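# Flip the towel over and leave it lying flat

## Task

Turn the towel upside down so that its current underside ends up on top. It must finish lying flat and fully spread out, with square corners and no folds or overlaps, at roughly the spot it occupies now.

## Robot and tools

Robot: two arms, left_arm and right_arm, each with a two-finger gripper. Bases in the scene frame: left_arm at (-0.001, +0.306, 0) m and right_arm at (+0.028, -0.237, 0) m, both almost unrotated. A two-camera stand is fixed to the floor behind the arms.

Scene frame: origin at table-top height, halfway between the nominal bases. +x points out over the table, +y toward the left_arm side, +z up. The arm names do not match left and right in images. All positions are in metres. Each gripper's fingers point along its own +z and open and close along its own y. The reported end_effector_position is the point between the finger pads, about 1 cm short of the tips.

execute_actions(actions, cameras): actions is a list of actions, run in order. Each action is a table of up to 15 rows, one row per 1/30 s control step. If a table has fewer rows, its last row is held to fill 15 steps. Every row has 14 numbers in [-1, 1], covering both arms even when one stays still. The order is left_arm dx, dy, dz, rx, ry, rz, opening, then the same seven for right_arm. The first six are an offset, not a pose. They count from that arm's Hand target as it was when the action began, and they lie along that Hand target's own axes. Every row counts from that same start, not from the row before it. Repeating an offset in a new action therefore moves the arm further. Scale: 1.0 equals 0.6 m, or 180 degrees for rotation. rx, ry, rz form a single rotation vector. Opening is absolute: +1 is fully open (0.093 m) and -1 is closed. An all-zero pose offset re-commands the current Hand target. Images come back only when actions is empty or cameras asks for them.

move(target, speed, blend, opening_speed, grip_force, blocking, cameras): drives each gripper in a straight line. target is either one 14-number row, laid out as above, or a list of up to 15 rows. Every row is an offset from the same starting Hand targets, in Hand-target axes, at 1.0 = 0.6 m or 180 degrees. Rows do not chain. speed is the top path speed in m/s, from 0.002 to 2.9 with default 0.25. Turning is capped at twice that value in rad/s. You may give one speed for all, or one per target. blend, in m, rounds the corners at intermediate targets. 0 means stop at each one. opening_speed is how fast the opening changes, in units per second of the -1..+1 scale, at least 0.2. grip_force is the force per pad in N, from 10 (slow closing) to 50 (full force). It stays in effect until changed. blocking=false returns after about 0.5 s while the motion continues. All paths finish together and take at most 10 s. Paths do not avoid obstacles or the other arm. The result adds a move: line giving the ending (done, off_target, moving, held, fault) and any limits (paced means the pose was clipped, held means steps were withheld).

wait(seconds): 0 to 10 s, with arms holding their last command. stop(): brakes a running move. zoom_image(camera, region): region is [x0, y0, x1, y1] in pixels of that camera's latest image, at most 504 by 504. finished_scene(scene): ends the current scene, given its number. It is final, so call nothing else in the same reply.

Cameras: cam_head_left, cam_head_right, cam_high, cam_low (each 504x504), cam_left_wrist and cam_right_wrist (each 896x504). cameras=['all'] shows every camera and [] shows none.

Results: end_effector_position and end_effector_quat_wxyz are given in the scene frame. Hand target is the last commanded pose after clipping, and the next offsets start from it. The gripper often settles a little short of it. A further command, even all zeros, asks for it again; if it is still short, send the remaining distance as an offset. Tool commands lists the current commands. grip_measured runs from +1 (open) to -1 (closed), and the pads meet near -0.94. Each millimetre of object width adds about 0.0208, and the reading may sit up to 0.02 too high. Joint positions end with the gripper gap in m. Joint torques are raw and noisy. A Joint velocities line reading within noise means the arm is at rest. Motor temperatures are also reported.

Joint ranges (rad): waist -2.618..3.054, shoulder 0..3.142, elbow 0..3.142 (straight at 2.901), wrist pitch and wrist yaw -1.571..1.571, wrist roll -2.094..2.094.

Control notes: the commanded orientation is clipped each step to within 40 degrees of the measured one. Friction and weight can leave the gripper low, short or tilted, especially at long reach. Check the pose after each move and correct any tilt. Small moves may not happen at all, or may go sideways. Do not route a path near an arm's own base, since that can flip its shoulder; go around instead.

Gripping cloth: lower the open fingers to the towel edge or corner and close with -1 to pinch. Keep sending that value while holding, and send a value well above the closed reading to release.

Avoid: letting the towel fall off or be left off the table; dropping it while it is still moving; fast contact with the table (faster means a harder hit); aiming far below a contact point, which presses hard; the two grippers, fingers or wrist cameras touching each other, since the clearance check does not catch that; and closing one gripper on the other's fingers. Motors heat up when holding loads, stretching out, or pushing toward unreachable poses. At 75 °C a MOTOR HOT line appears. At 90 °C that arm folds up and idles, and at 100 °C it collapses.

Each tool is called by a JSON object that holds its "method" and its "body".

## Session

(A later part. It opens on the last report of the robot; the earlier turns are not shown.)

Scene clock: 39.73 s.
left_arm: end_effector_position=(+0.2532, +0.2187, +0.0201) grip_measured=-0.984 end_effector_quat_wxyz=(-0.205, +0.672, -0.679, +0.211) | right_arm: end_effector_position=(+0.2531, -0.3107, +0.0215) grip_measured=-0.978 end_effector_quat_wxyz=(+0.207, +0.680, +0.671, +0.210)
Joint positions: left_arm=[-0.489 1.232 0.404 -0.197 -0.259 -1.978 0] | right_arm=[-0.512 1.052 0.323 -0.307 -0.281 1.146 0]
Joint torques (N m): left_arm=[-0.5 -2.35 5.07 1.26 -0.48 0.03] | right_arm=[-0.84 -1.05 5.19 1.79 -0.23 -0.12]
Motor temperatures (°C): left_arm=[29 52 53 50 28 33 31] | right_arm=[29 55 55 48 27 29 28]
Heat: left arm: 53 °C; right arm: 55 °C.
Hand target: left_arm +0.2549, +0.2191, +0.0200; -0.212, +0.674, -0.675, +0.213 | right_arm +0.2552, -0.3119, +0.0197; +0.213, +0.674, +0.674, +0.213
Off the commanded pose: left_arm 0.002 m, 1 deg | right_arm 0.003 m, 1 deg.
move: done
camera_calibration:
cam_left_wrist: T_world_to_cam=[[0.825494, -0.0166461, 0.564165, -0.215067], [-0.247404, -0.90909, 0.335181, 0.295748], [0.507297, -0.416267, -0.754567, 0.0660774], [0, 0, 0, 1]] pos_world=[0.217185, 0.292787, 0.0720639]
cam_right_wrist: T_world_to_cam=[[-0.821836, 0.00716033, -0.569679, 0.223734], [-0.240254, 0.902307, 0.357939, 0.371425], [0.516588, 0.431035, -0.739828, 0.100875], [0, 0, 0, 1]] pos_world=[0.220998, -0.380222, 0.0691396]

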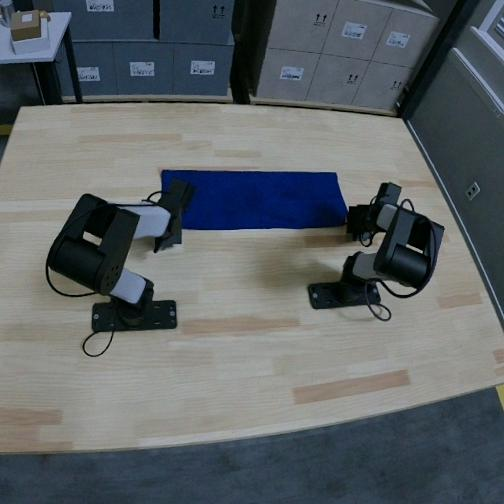

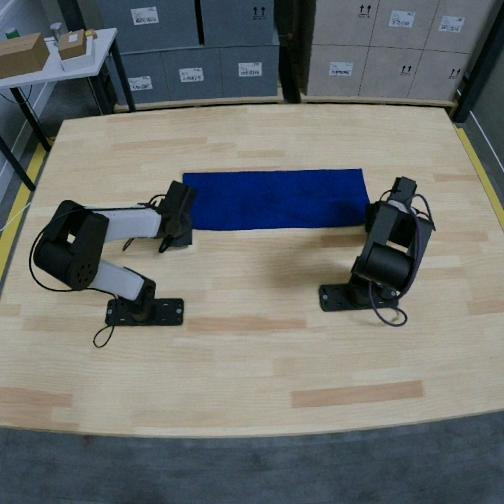

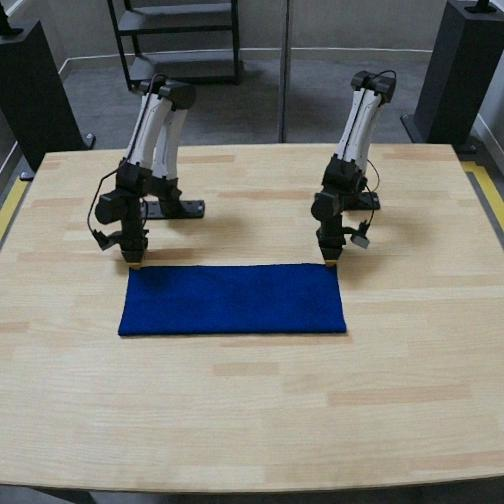

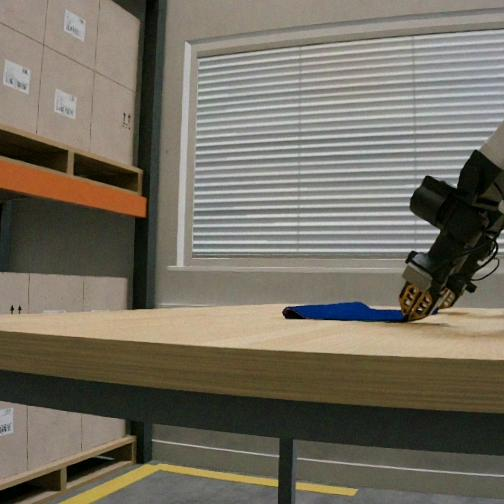

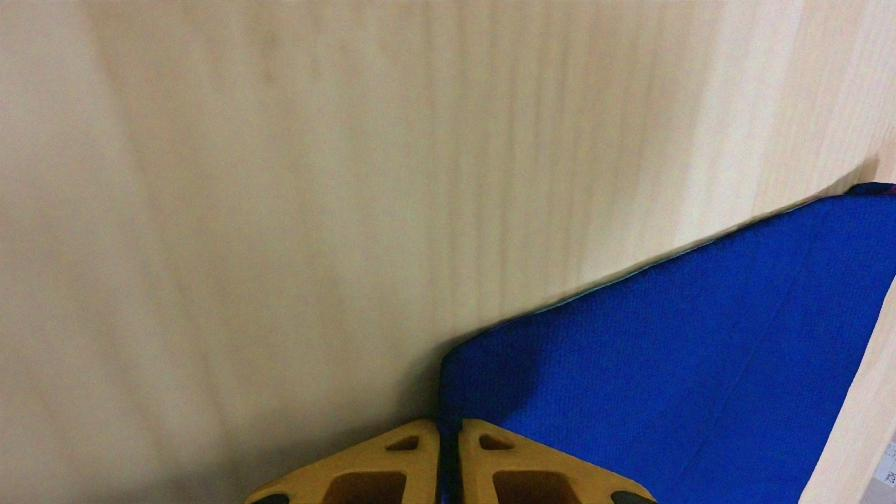

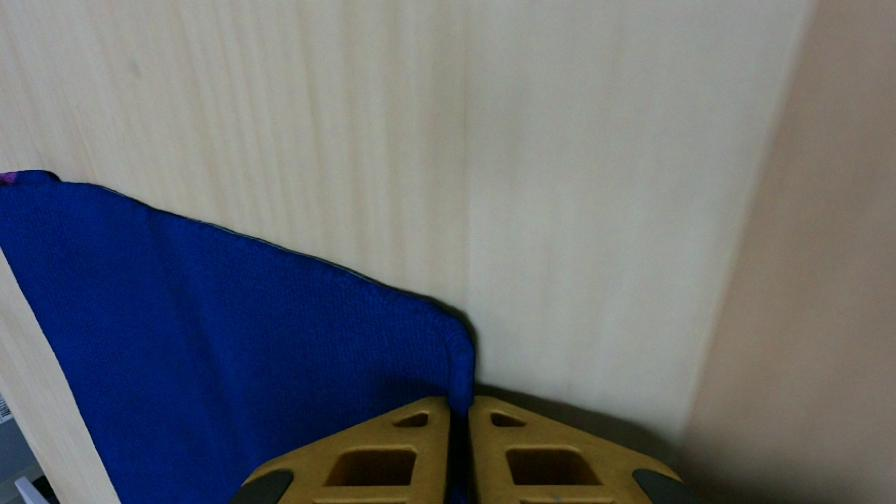

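{"method": "move", "body": {"target": [0,0.0586,-0.0471,-0.0833,0,0,-1,0,-0.0586,-0.0471,0.0833,0,0,-1], "speed": 0.1, "cameras": ["all"]}}

Scene clock: 43.77 s.
left_arm: end_effector_position=(+0.2101, +0.2220, +0.0174) grip_measured=-0.984 end_effector_quat_wxyz=(-0.126, +0.695, -0.698, +0.120) | right_arm: end_effector_position=(+0.2127, -0.3049, +0.0169) grip_measured=-0.978 end_effector_quat_wxyz=(+0.119, +0.696, +0.694, +0.141)
Joint positions: left_arm=[-0.504 1.217 0.503 -0.552 -0.173 -2.046 0] | right_arm=[-0.53 1.052 0.411 -0.624 -0.212 1.072 0]
Joint torques (N m): left_arm=[-0.57 -3.55 6.75 0.46 -0.17 0.01] | right_arm=[-0.96 -2.4 8.14 0.67 0.28 -0.11]
Motor temperatures (°C): left_arm=[29 51 53 49 28 32 31] | right_arm=[29 54 55 48 27 29 28]
Heat: left arm: 53 °C; right arm: 55 °C.
Hand target: left_arm +0.2100, +0.2192, +0.0229; -0.123, +0.696, -0.697, +0.123 | right_arm +0.2103, -0.3120, +0.0227; +0.123, +0.696, +0.696, +0.123
Off the commanded pose: left_arm 0.006 m, 1 deg | right_arm 0.009 m, 2 deg.
move: done
camera_calibration:
cam_left_wrist: T_world_to_cam=[[0.938901, -0.0143142, 0.343891, -0.198397], [-0.14981, -0.916524, 0.370866, 0.269611], [0.309875, -0.399724, -0.862669, 0.126812], [0, 0, 0, 1]] pos_world=[0.187369, 0.294954, 0.0776339]
cam_right_wrist: T_world_to_cam=[[-0.929516, 0.00150695, -0.368779, 0.205643], [-0.168059, 0.888388, 0.427226, 0.337314], [0.328263, 0.45909, -0.825518, 0.165862], [0, 0, 0, 1]] pos_world=[0.193391, -0.376122, 0.0686493]

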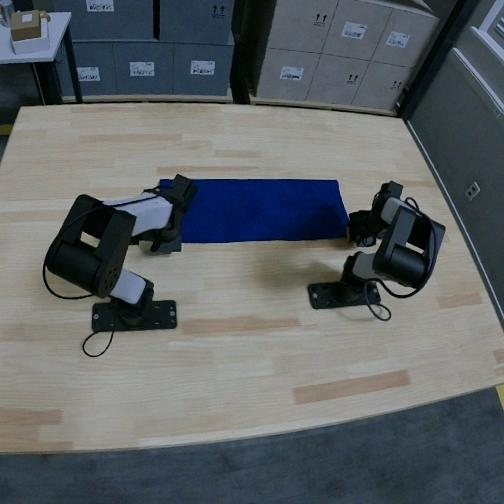

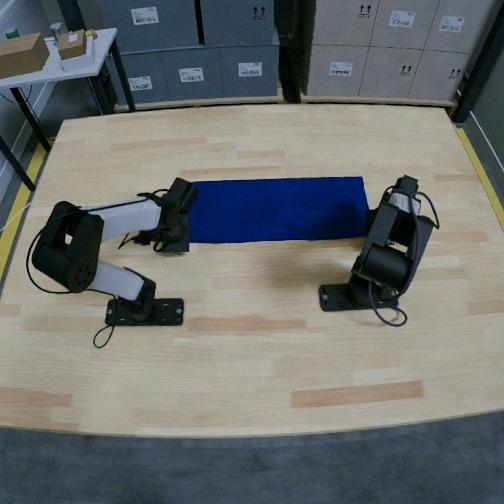

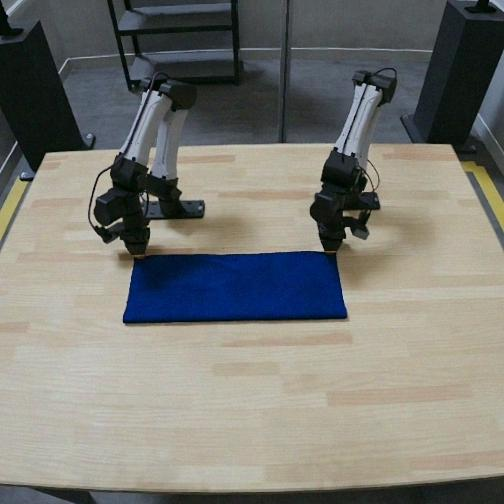

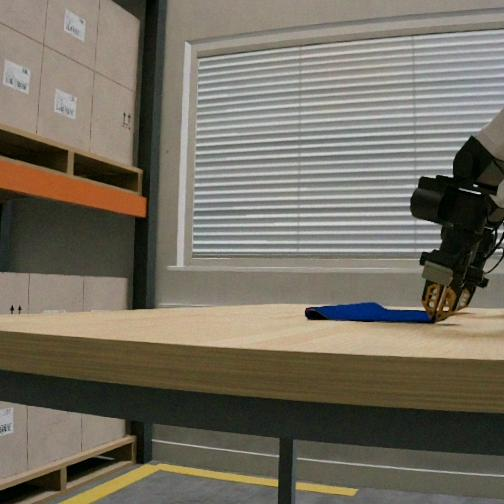

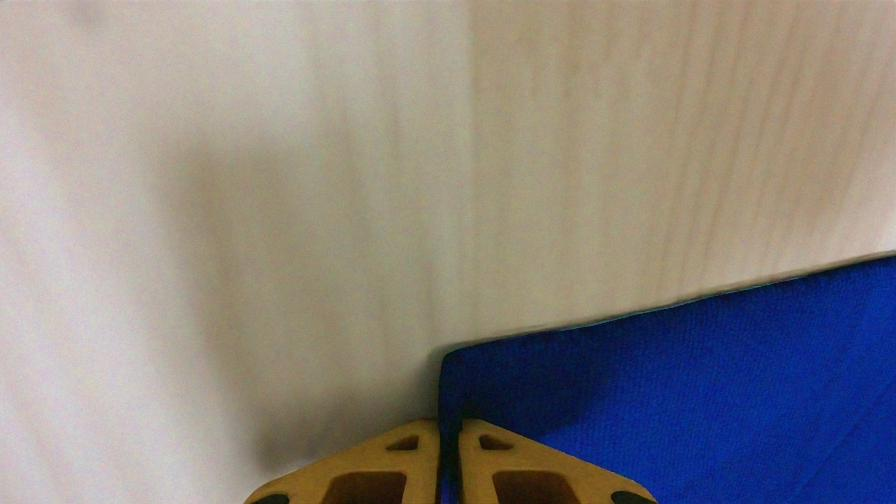

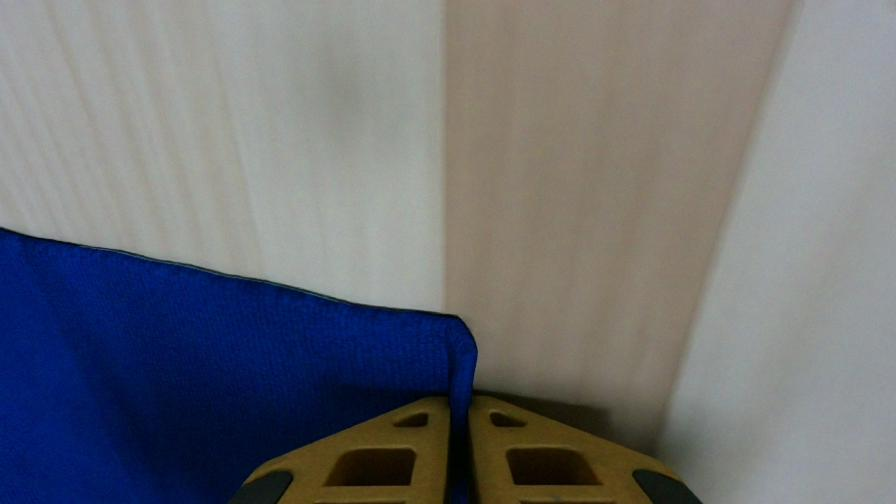

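{"method": "zoom_image", "body": {"camera": "cam_low", "region": [290, 270, 490, 350]}}

{"method": "zoom_image", "body": {"camera": "cam_high", "region": [100, 230, 370, 345]}}

Scaled by 2.520 from the camera's 504x504 image, which has a finer 720x720 frame.

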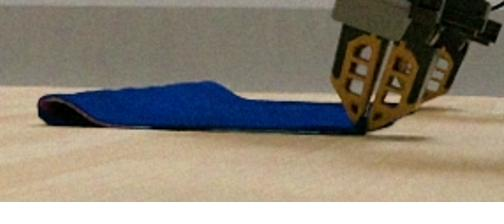

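Scaled by 1.867 from the camera's 504x504 image, which has a finer 720x720 frame.

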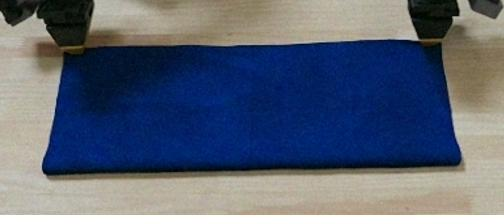

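{"method": "move", "body": {"target": [[0,0,0,0,0,0,-0.6,0,0,0,0,0,0,-0.6],[0,0,-0.12,0,0,0,-0.6,0,0,-0.12,0,0,0,-0.6]], "speed": 0.1, "opening_speed": 1.0, "cameras": ["all"]}}

{"method": "zoom_image", "body": {"camera": "cam_low", "region": [290, 270, 490, 350]}}

{"method": "zoom_image", "body": {"camera": "cam_high", "region": [100, 230, 370, 345]}}

Scene clock: 49.27 s.
left_arm: end_effector_position=(+0.1844, +0.2233, +0.0834) grip_measured=-0.602 end_effector_quat_wxyz=(-0.118, +0.689, -0.706, +0.116) | right_arm: end_effector_position=(+0.1791, -0.3072, +0.0765) grip_measured=-0.603 end_effector_quat_wxyz=(+0.102, +0.703, +0.693, +0.118)
Joint positions: left_arm=[-0.56 1.022 0.682 -0.945 -0.173 -2.083 0.016] | right_arm=[-0.635 0.888 0.609 -1.049 -0.201 0.971 0.016]
Joint torques (N m): left_arm=[-0.64 -2.3 7.47 0.65 -0.16 -0.02] | right_arm=[-0.81 -1.94 9.54 0.83 -0.16 -0.09]
Motor temperatures (°C): left_arm=[29 50 53 48 28 32 31] | right_arm=[28 53 55 47 27 29 28]
Heat: left arm: 53 °C; right arm: 55 °C.
Hand target: left_arm +0.1853, +0.2193, +0.0906; -0.122, +0.696, -0.697, +0.123 | right_arm +0.1855, -0.3120, +0.0902; +0.123, +0.696, +0.696, +0.123
Off the commanded pose: left_arm 0.008 m, 2 deg | right_arm 0.016 m, 3 deg.
joint sent to its limit (left arm) — joint 6 (wrist roll), lower limit. The joint targets still meet the commanded pose.
move: off_target (right_arm)
camera_calibration:
cam_left_wrist: T_world_to_cam=[[0.944345, -0.03289, 0.32731, -0.192474], [-0.16216, -0.912241, 0.376192, 0.243356], [0.286212, -0.408331, -0.866803, 0.198899], [0, 0, 0, 1]] pos_world=[0.164297, 0.296885, 0.143857]
cam_right_wrist: T_world_to_cam=[[-0.948828, 0.0112203, -0.315593, 0.198772], [-0.132141, 0.893563, 0.429051, 0.303213], [0.286816, 0.448798, -0.846355, 0.233045], [0, 0, 0, 1]] pos_world=[0.161826, -0.37776, 0.129875]

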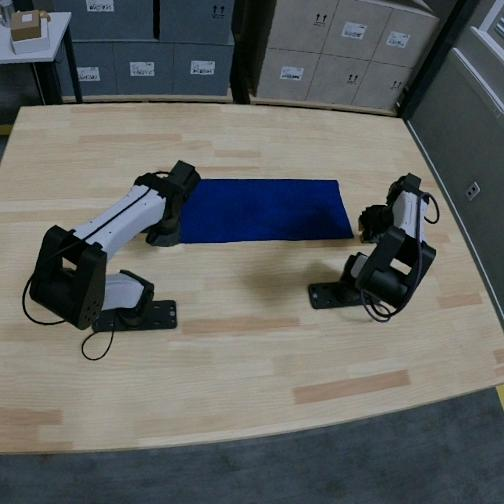

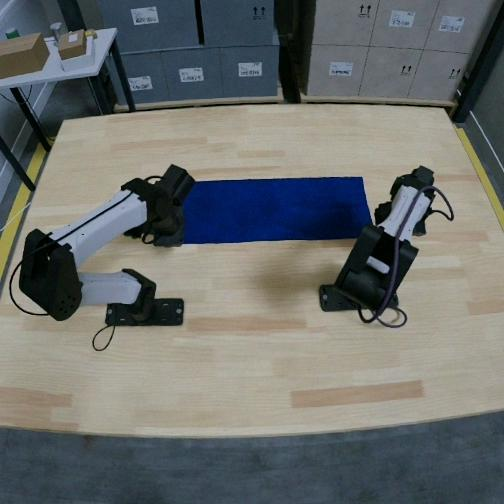

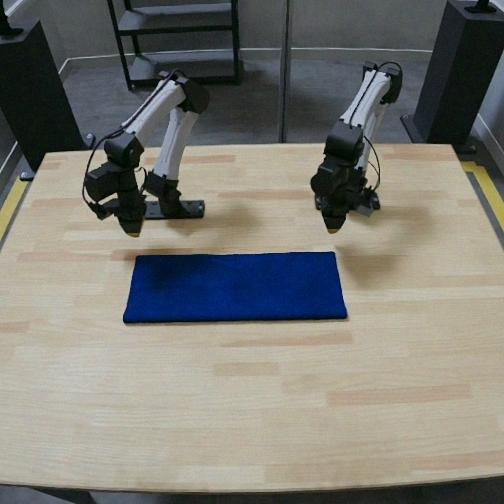

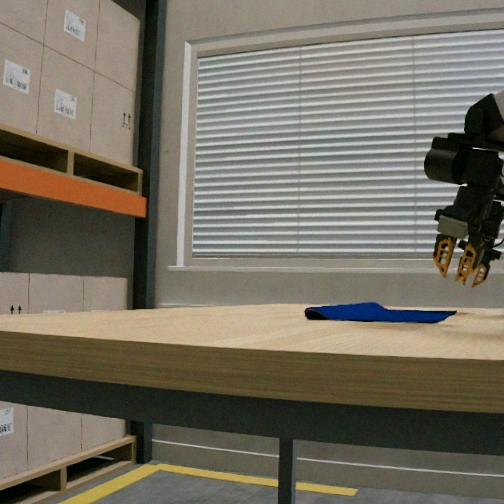

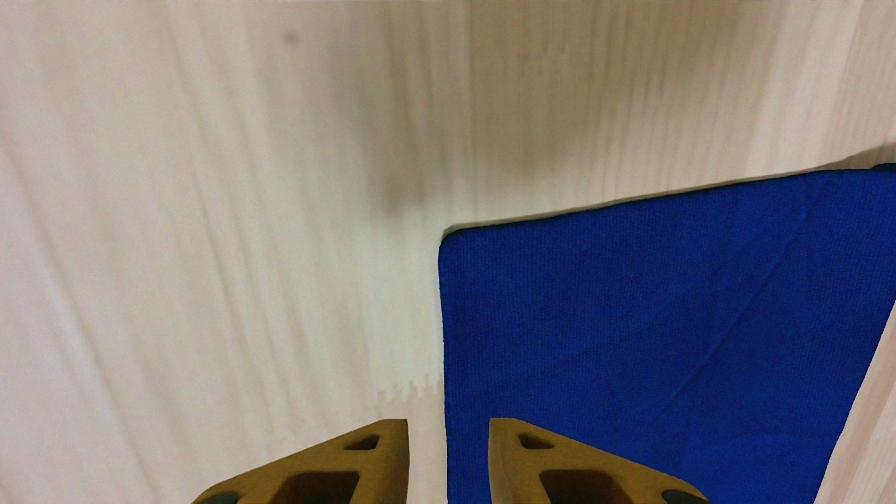

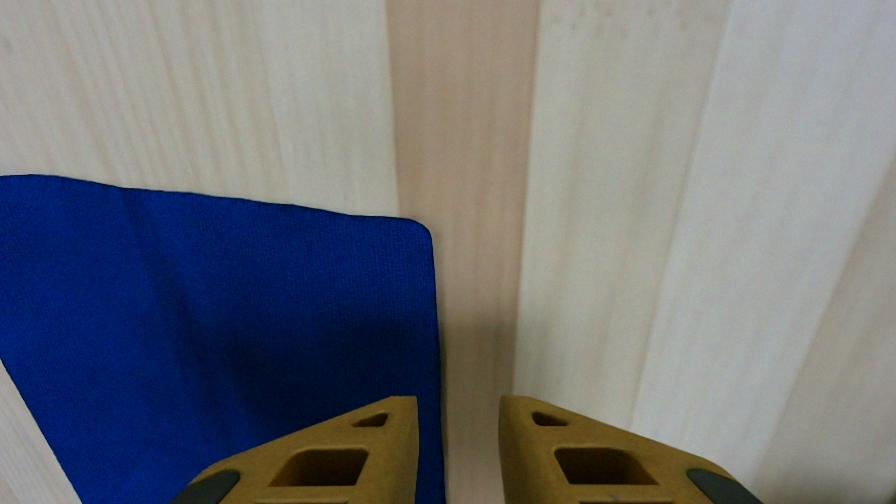

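Scaled by 2.520 from the camera's 504x504 image, which has a finer 720x720 frame.

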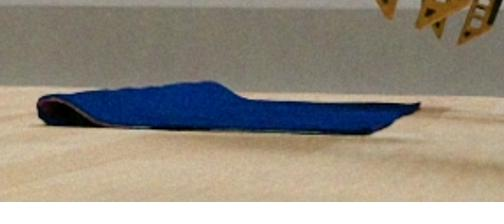

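Scaled by 1.867 from the camera's 504x504 image, which has a finer 720x720 frame.

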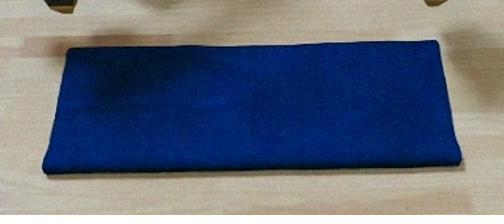

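{"method": "move", "body": {"target": [[0,-0.0171,0.0783,-0.111,0,0,-0.3,0,0.017,0.078,0.111,0,0,-0.3],[0,0.0048,0.1383,-0.111,0,0,-0.3,0,-0.0048,0.138,0.111,0,0,-0.3],[0,0.0048,0.1383,-0.111,0,0,-1,0,-0.0048,0.138,0.111,0,0,-1]], "speed": 0.1, "opening_speed": 1.0, "cameras": ["cam_left_wrist","cam_right_wrist"]}}

Scene clock: 57.80 s.
left_arm: end_effector_position=(+0.2126, +0.2196, +0.0160) grip_measured=-0.984 end_effector_quat_wxyz=(-0.007, +0.709, -0.705, +0.003) | right_arm: end_effector_position=(+0.2145, -0.3101, +0.0173) grip_measured=-0.978 end_effector_quat_wxyz=(+0.002, +0.703, +0.711, +0.013)
Joint positions: left_arm=[-0.389 1.515 0.784 -0.831 -0.01 -1.968 0] | right_arm=[-0.389 1.386 0.68 -0.851 -0.022 1.167 0]
Joint torques (N m): left_arm=[0.28 -3.44 4.29 0.38 0.02 0.2] | right_arm=[-0.1 -2.63 4.15 0.58 0.25 0.2]
Motor temperatures (°C): left_arm=[29 49 53 47 28 32 30] | right_arm=[28 51 56 46 26 28 28]
Heat: left arm: 53 °C; right arm: 56 °C.
Hand target: left_arm +0.2110, +0.2192, +0.0116; +0.000, +0.707, -0.707, +0.000 | right_arm +0.2112, -0.3120, +0.0115; +0.001, +0.707, +0.707, +0.001
Off the commanded pose: left_arm 0.005 m, 1 deg | right_arm 0.007 m, 2 deg.
move: done
camera_calibration:
cam_left_wrist: T_world_to_cam=[[0.99989, -0.00317235, 0.0144669, -0.210393], [-0.0087074, -0.916062, 0.400941, 0.237719], [0.0119807, -0.401023, -0.91599, 0.188393], [0, 0, 0, 1]] pos_world=[0.210183, 0.292648, 0.0802983]
cam_right_wrist: T_world_to_cam=[[-0.999401, -0.0184676, -0.0292837, 0.210441], [-0.0295618, 0.89545, 0.44418, 0.314212], [0.0180191, 0.44478, -0.895459, 0.231335], [0, 0, 0, 1]] pos_world=[0.215435, -0.380367, 0.0737466]
Images, in order (width x height): cam_left_wrist 896x504, cam_right_wrist 896x504.

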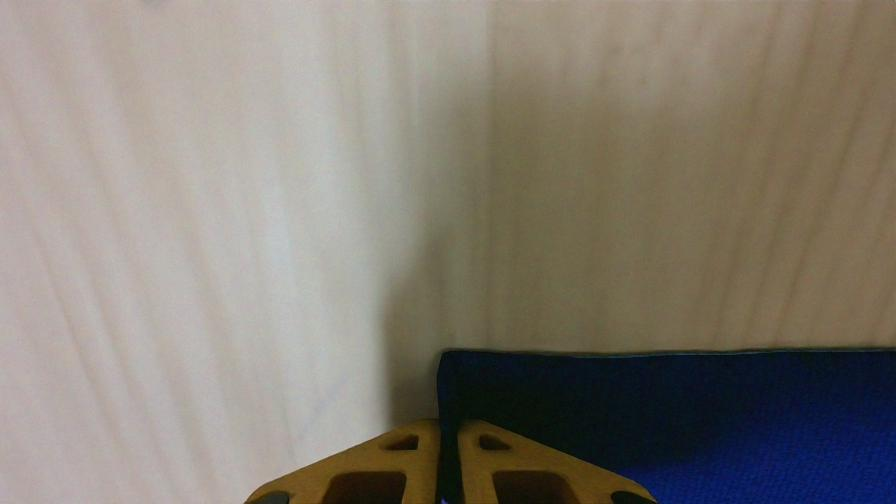

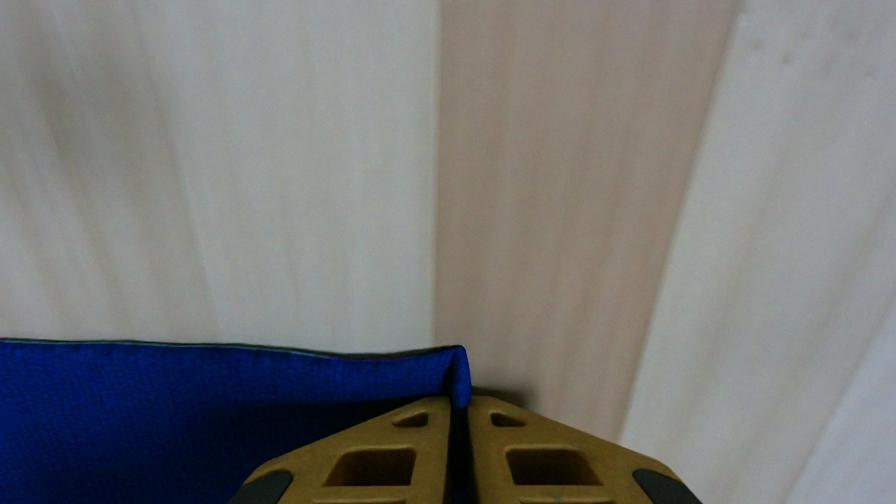

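{"method": "move", "body": {"target": [[-0.005,-0.065,-0.2308,0.111,0,0,-1,0,0.065,-0.2308,-0.111,0,0,-1],[-0.005,-0.315,-0.4308,0.222,0,0,-1,0,0.315,-0.4308,-0.222,0,0,-1],[-0.005,-0.548,-0.4725,0.333,0,0,-1,0,0.548,-0.4725,-0.333,0,0,-1]], "speed": 0.25, "blend": 0.03, "cameras": ["cam_high","cam_low","cam_head_right"]}}

Scene clock: 62.47 s.
left_arm: end_effector_position=(+0.5312, +0.2178, +0.2817) grip_measured=-0.984 end_effector_quat_wxyz=(-0.336, +0.618, -0.623, +0.343) | right_arm: end_effector_position=(+0.5258, -0.3115, +0.2729) grip_measured=-0.978 end_effector_quat_wxyz=(+0.330, +0.624, +0.625, +0.333)
Joint positions: left_arm=[-0.215 1.837 1.775 -0.517 -0.17 -1.688 0] | right_arm=[-0.204 1.704 1.6 -0.501 -0.177 1.455 0]
Joint torques (N m): left_arm=[0.53 -8.05 8.76 1.85 -0.28 0.31] | right_arm=[0.08 -7.06 11.06 2.48 -0.04 0.15]
Motor temperatures (°C): left_arm=[29 48 53 47 28 32 30] | right_arm=[28 51 56 46 26 28 28]
Heat: left arm: 53 °C; right arm: 56 °C.
Hand target: left_arm +0.5397, +0.2220, +0.2951; -0.353, +0.612, -0.613, +0.354 | right_arm +0.5396, -0.3119, +0.2956; +0.354, +0.612, +0.612, +0.354
Off the commanded pose: left_arm 0.017 m, 3 deg | right_arm 0.027 m, 4 deg.
move: off_target (left_arm, right_arm)
Images, in order (width x height): cam_head_right 504x504, cam_high 504x504, cam_low 504x504.

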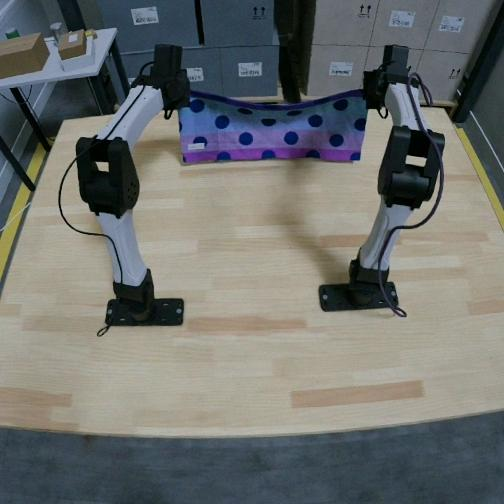

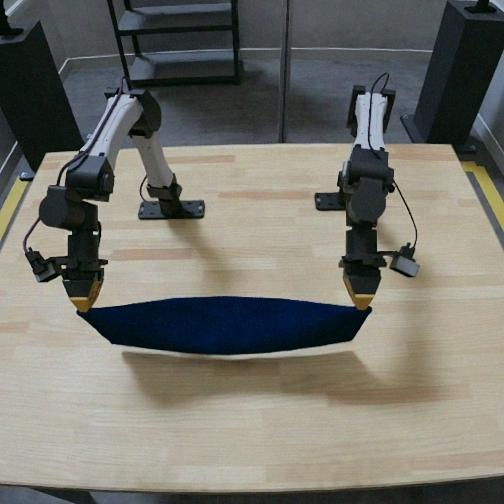

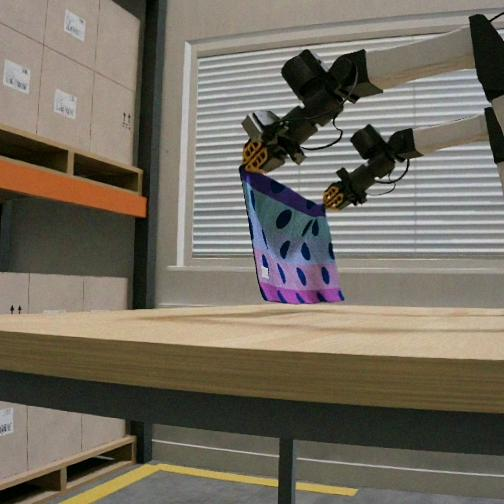

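{"method": "move", "body": {"target": [[-0.006,0.0505,-0.0473,-0.0278,0,0,-1,-0.006,-0.0505,-0.0473,0.0278,0,0,-1],[-0.006,0.1222,-0.1213,-0.0556,0,0,-1,-0.006,-0.1222,-0.1213,0.0556,0,0,-1],[-0.006,0.2425,-0.1867,-0.0833,0,0,-1,-0.006,-0.2425,-0.1867,0.0833,0,0,-1],[-0.006,0.4018,-0.2293,-0.139,0,0,-1,-0.006,-0.4018,-0.2293,0.139,0,0,-1],[-0.006,0.558,-0.2162,-0.194,0,0,-1,-0.006,-0.558,-0.2162,0.194,0,0,-1],[-0.006,0.6427,-0.1962,-0.222,0,0,-1,-0.006,-0.6427,-0.1962,0.222,0,0,-1]], "speed": 0.2, "blend": 0.02, "cameras": ["all"]}}

{"method": "zoom_image", "body": {"camera": "cam_low", "region": [240, 270, 490, 370]}}

{"method": "zoom_image", "body": {"camera": "cam_high", "region": [100, 230, 370, 365]}}

Scene clock: 68.23 s.
left_arm: end_effector_position=(+0.2424, +0.2288, +0.0208) grip_measured=-0.984 end_effector_quat_wxyz=(-0.123, +0.695, -0.699, +0.117) | right_arm: end_effector_position=(+0.2441, -0.3092, +0.0235) grip_measured=-0.978 end_effector_quat_wxyz=(+0.112, +0.699, +0.694, +0.133)
Joint positions: left_arm=[-0.393 1.334 0.596 -0.519 -0.135 -1.939 0] | right_arm=[-0.449 1.207 0.525 -0.586 -0.175 1.152 0]
Joint torques (N m): left_arm=[-0.5 -2.97 5.31 0.92 -0.19 0] | right_arm=[-0.87 -2.29 5.04 1.35 0.19 -0.11]
Motor temperatures (°C): left_arm=[29 49 53 48 28 32 30] | right_arm=[28 51 56 47 26 28 28]
Heat: left arm: 53 °C; right arm: 56 °C.
Hand target: left_arm +0.2447, +0.2258, +0.0203; -0.123, +0.696, -0.697, +0.123 | right_arm +0.2450, -0.3156, +0.0203; +0.123, +0.696, +0.696, +0.123
Off the commanded pose: left_arm 0.004 m, 1 deg | right_arm 0.007 m, 2 deg.
move: done
camera_calibration:
cam_left_wrist: T_world_to_cam=[[0.941881, -0.0157171, 0.33558, -0.229999], [-0.148074, -0.916062, 0.372699, 0.278858], [0.301554, -0.400729, -0.865148, 0.124826], [0, 0, 0, 1]] pos_world=[0.220281, 0.301857, 0.0812455]
cam_right_wrist: T_world_to_cam=[[-0.937381, 0.00554137, -0.348261, 0.239977], [-0.154474, 0.889546, 0.429936, 0.340621], [0.312176, 0.456811, -0.832988, 0.166377], [0, 0, 0, 1]] pos_world=[0.225627, -0.380331, 0.0757194]

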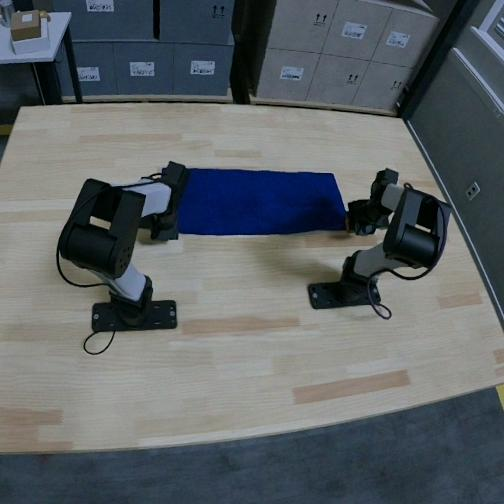

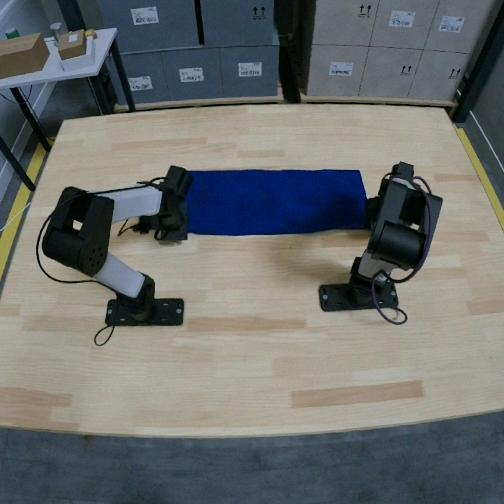

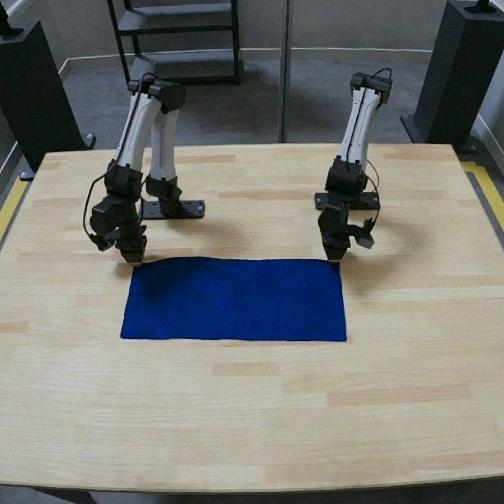

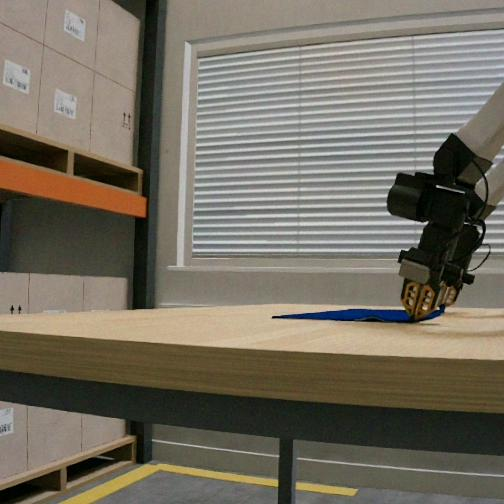

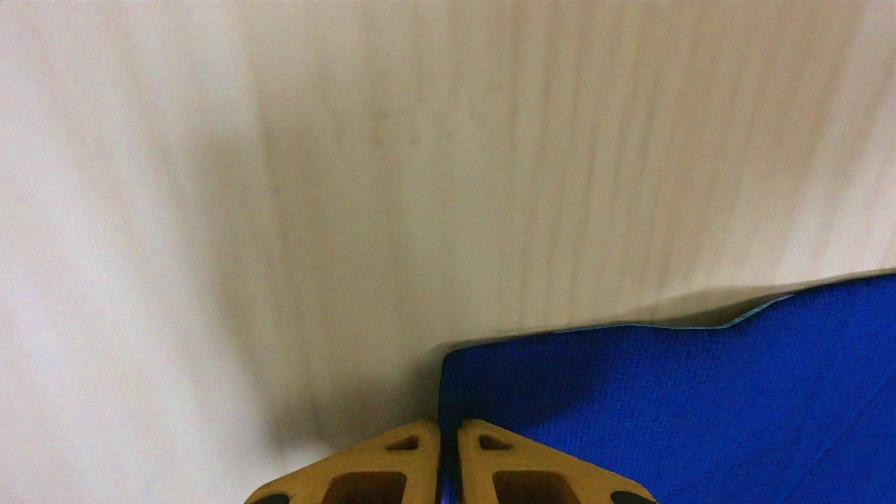

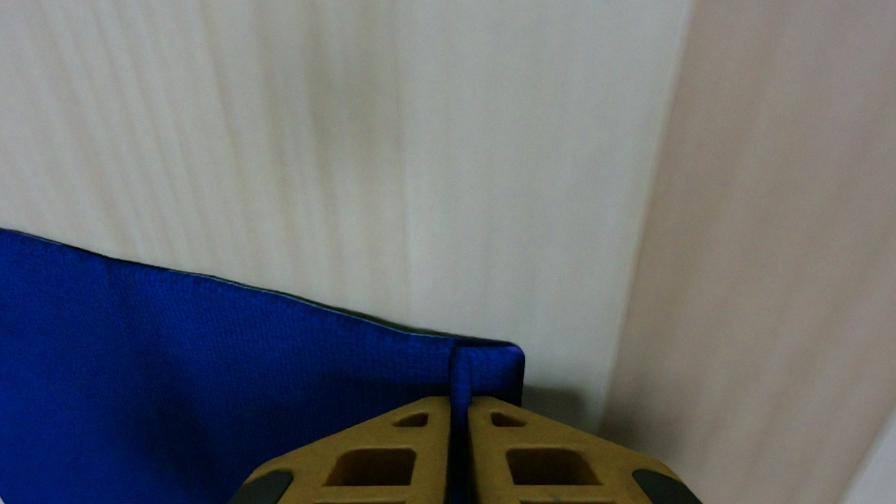

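Scaled by 2.016 from the camera's 504x504 image, which has a finer 720x720 frame.

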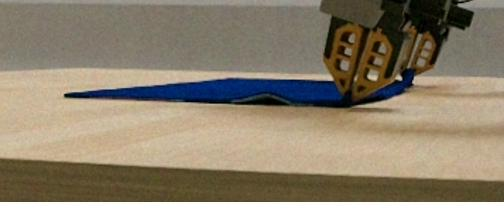

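Scaled by 1.867 from the camera's 504x504 image, which has a finer 720x720 frame.

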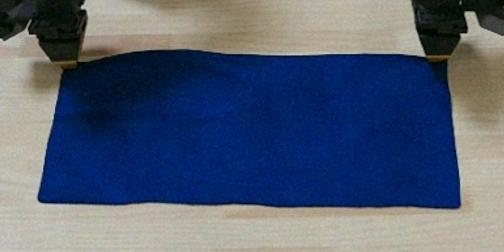

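{"method": "move", "body": {"target": [[0,0.025,-0.009,0,0,0,-1,0,-0.025,-0.009,0,0,0,-1],[0,0.025,-0.009,0,0,0,-0.6,0,-0.025,-0.009,0,0,0,-0.6],[0,0.025,-0.12,0,0,0,-0.6,0,-0.025,-0.12,0,0,0,-0.6]], "speed": 0.15, "opening_speed": 1.0, "cameras": ["all"]}}

{"method": "zoom_image", "body": {"camera": "cam_low", "region": [240, 270, 490, 370]}}

{"method": "zoom_image", "body": {"camera": "cam_high", "region": [100, 230, 370, 365]}}

Scene clock: 72.17 s.
left_arm: end_effector_position=(+0.2034, +0.2269, +0.0755) grip_measured=-0.602 end_effector_quat_wxyz=(-0.116, +0.695, -0.700, +0.117) | right_arm: end_effector_position=(+0.1985, -0.3118, +0.0690) grip_measured=-0.603 end_effector_quat_wxyz=(+0.104, +0.704, +0.693, +0.114)
Joint positions: left_arm=[-0.481 1.093 0.684 -0.865 -0.149 -2.024 0.016] | right_arm=[-0.569 0.979 0.613 -0.949 -0.175 1.036 0.016]
Joint torques (N m): left_arm=[-0.66 -2.8 7.34 0.71 -0.36 0.01] | right_arm=[-0.81 -2.67 9.35 0.87 -0.21 -0.09]
Motor temperatures (°C): left_arm=[29 48 53 48 27 32 30] | right_arm=[28 51 56 47 26 28 28]
Heat: left arm: 53 °C; right arm: 56 °C.
Hand target: left_arm +0.2060, +0.2259, +0.0829; -0.123, +0.696, -0.697, +0.123 | right_arm +0.2062, -0.3156, +0.0828; +0.123, +0.696, +0.696, +0.123
Off the commanded pose: left_arm 0.008 m, 1 deg | right_arm 0.016 m, 3 deg.
move: off_target (right_arm)
camera_calibration:
cam_left_wrist: T_world_to_cam=[[0.945271, -0.0152099, 0.325932, -0.211835], [-0.146348, -0.912562, 0.381855, 0.249191], [0.291625, -0.408656, -0.864844, 0.186934], [0, 0, 0, 1]] pos_world=[0.182196, 0.300572, 0.135558]
cam_right_wrist: T_world_to_cam=[[-0.95004, 0.0102265, -0.311962, 0.21462], [-0.129054, 0.897162, 0.422427, 0.314169], [0.2842, 0.441582, -0.85102, 0.221771], [0, 0, 0, 1]] pos_world=[0.181415, -0.381986, 0.122971]

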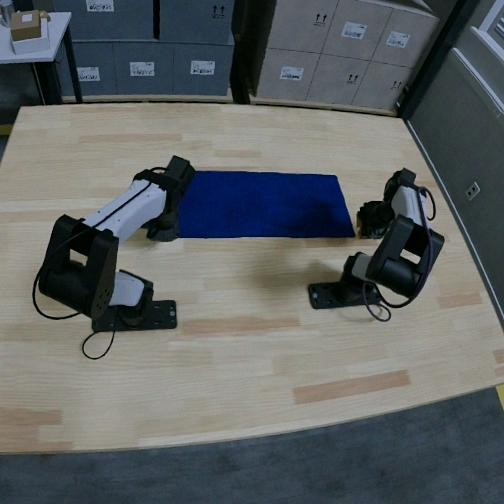

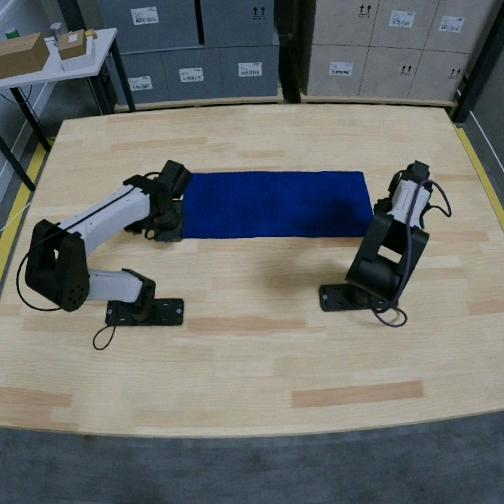

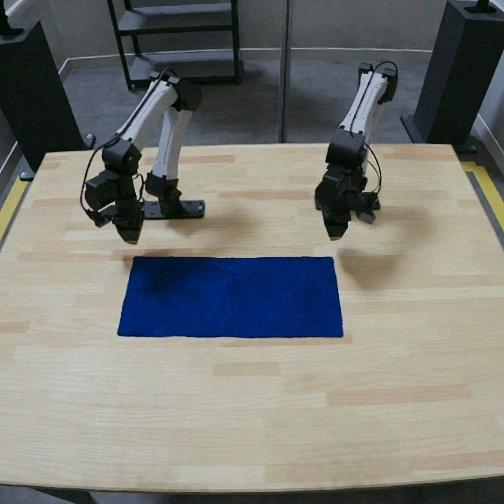

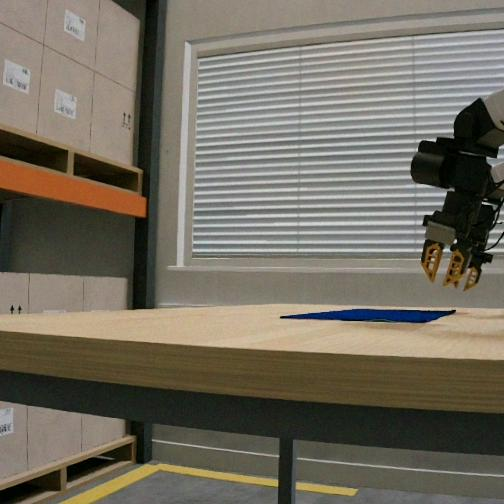

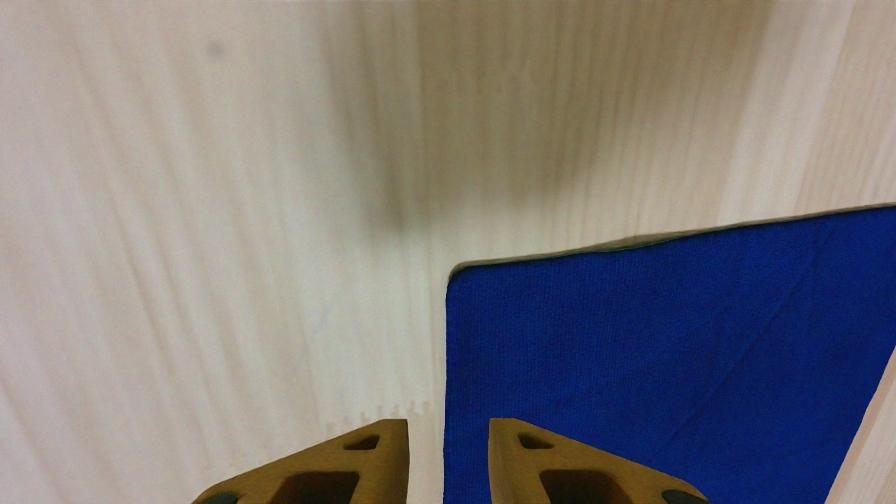

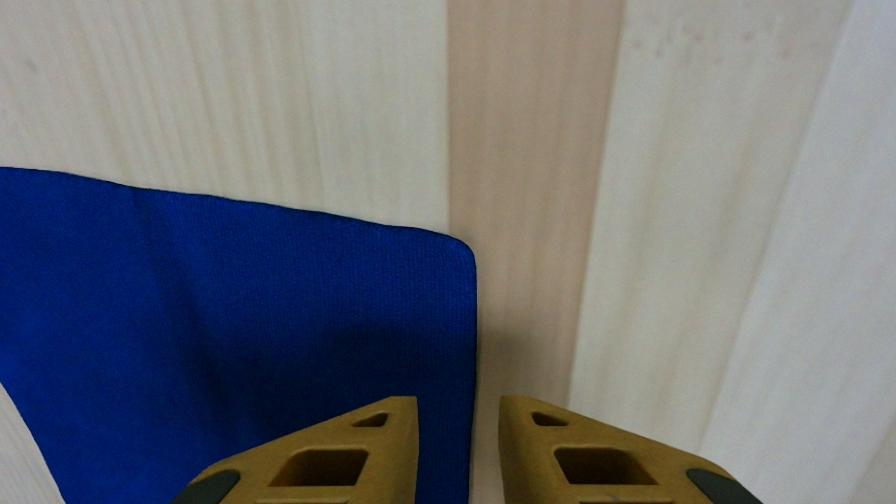

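Scaled by 2.016 from the camera's 504x504 image, which has a finer 720x720 frame.

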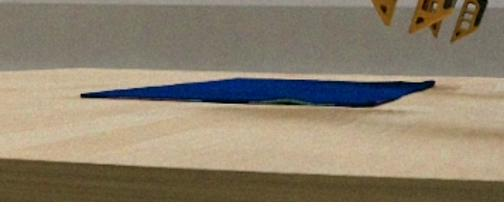

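Scaled by 1.867 from the camera's 504x504 image, which has a finer 720x720 frame.

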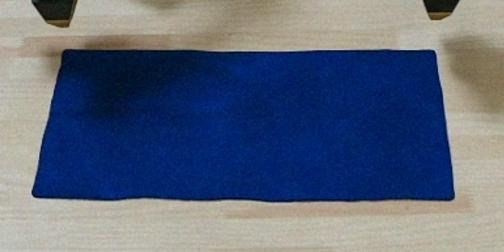

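{"method": "finished_scene", "body": {"scene": 1}}

The scene is finished: the task was done.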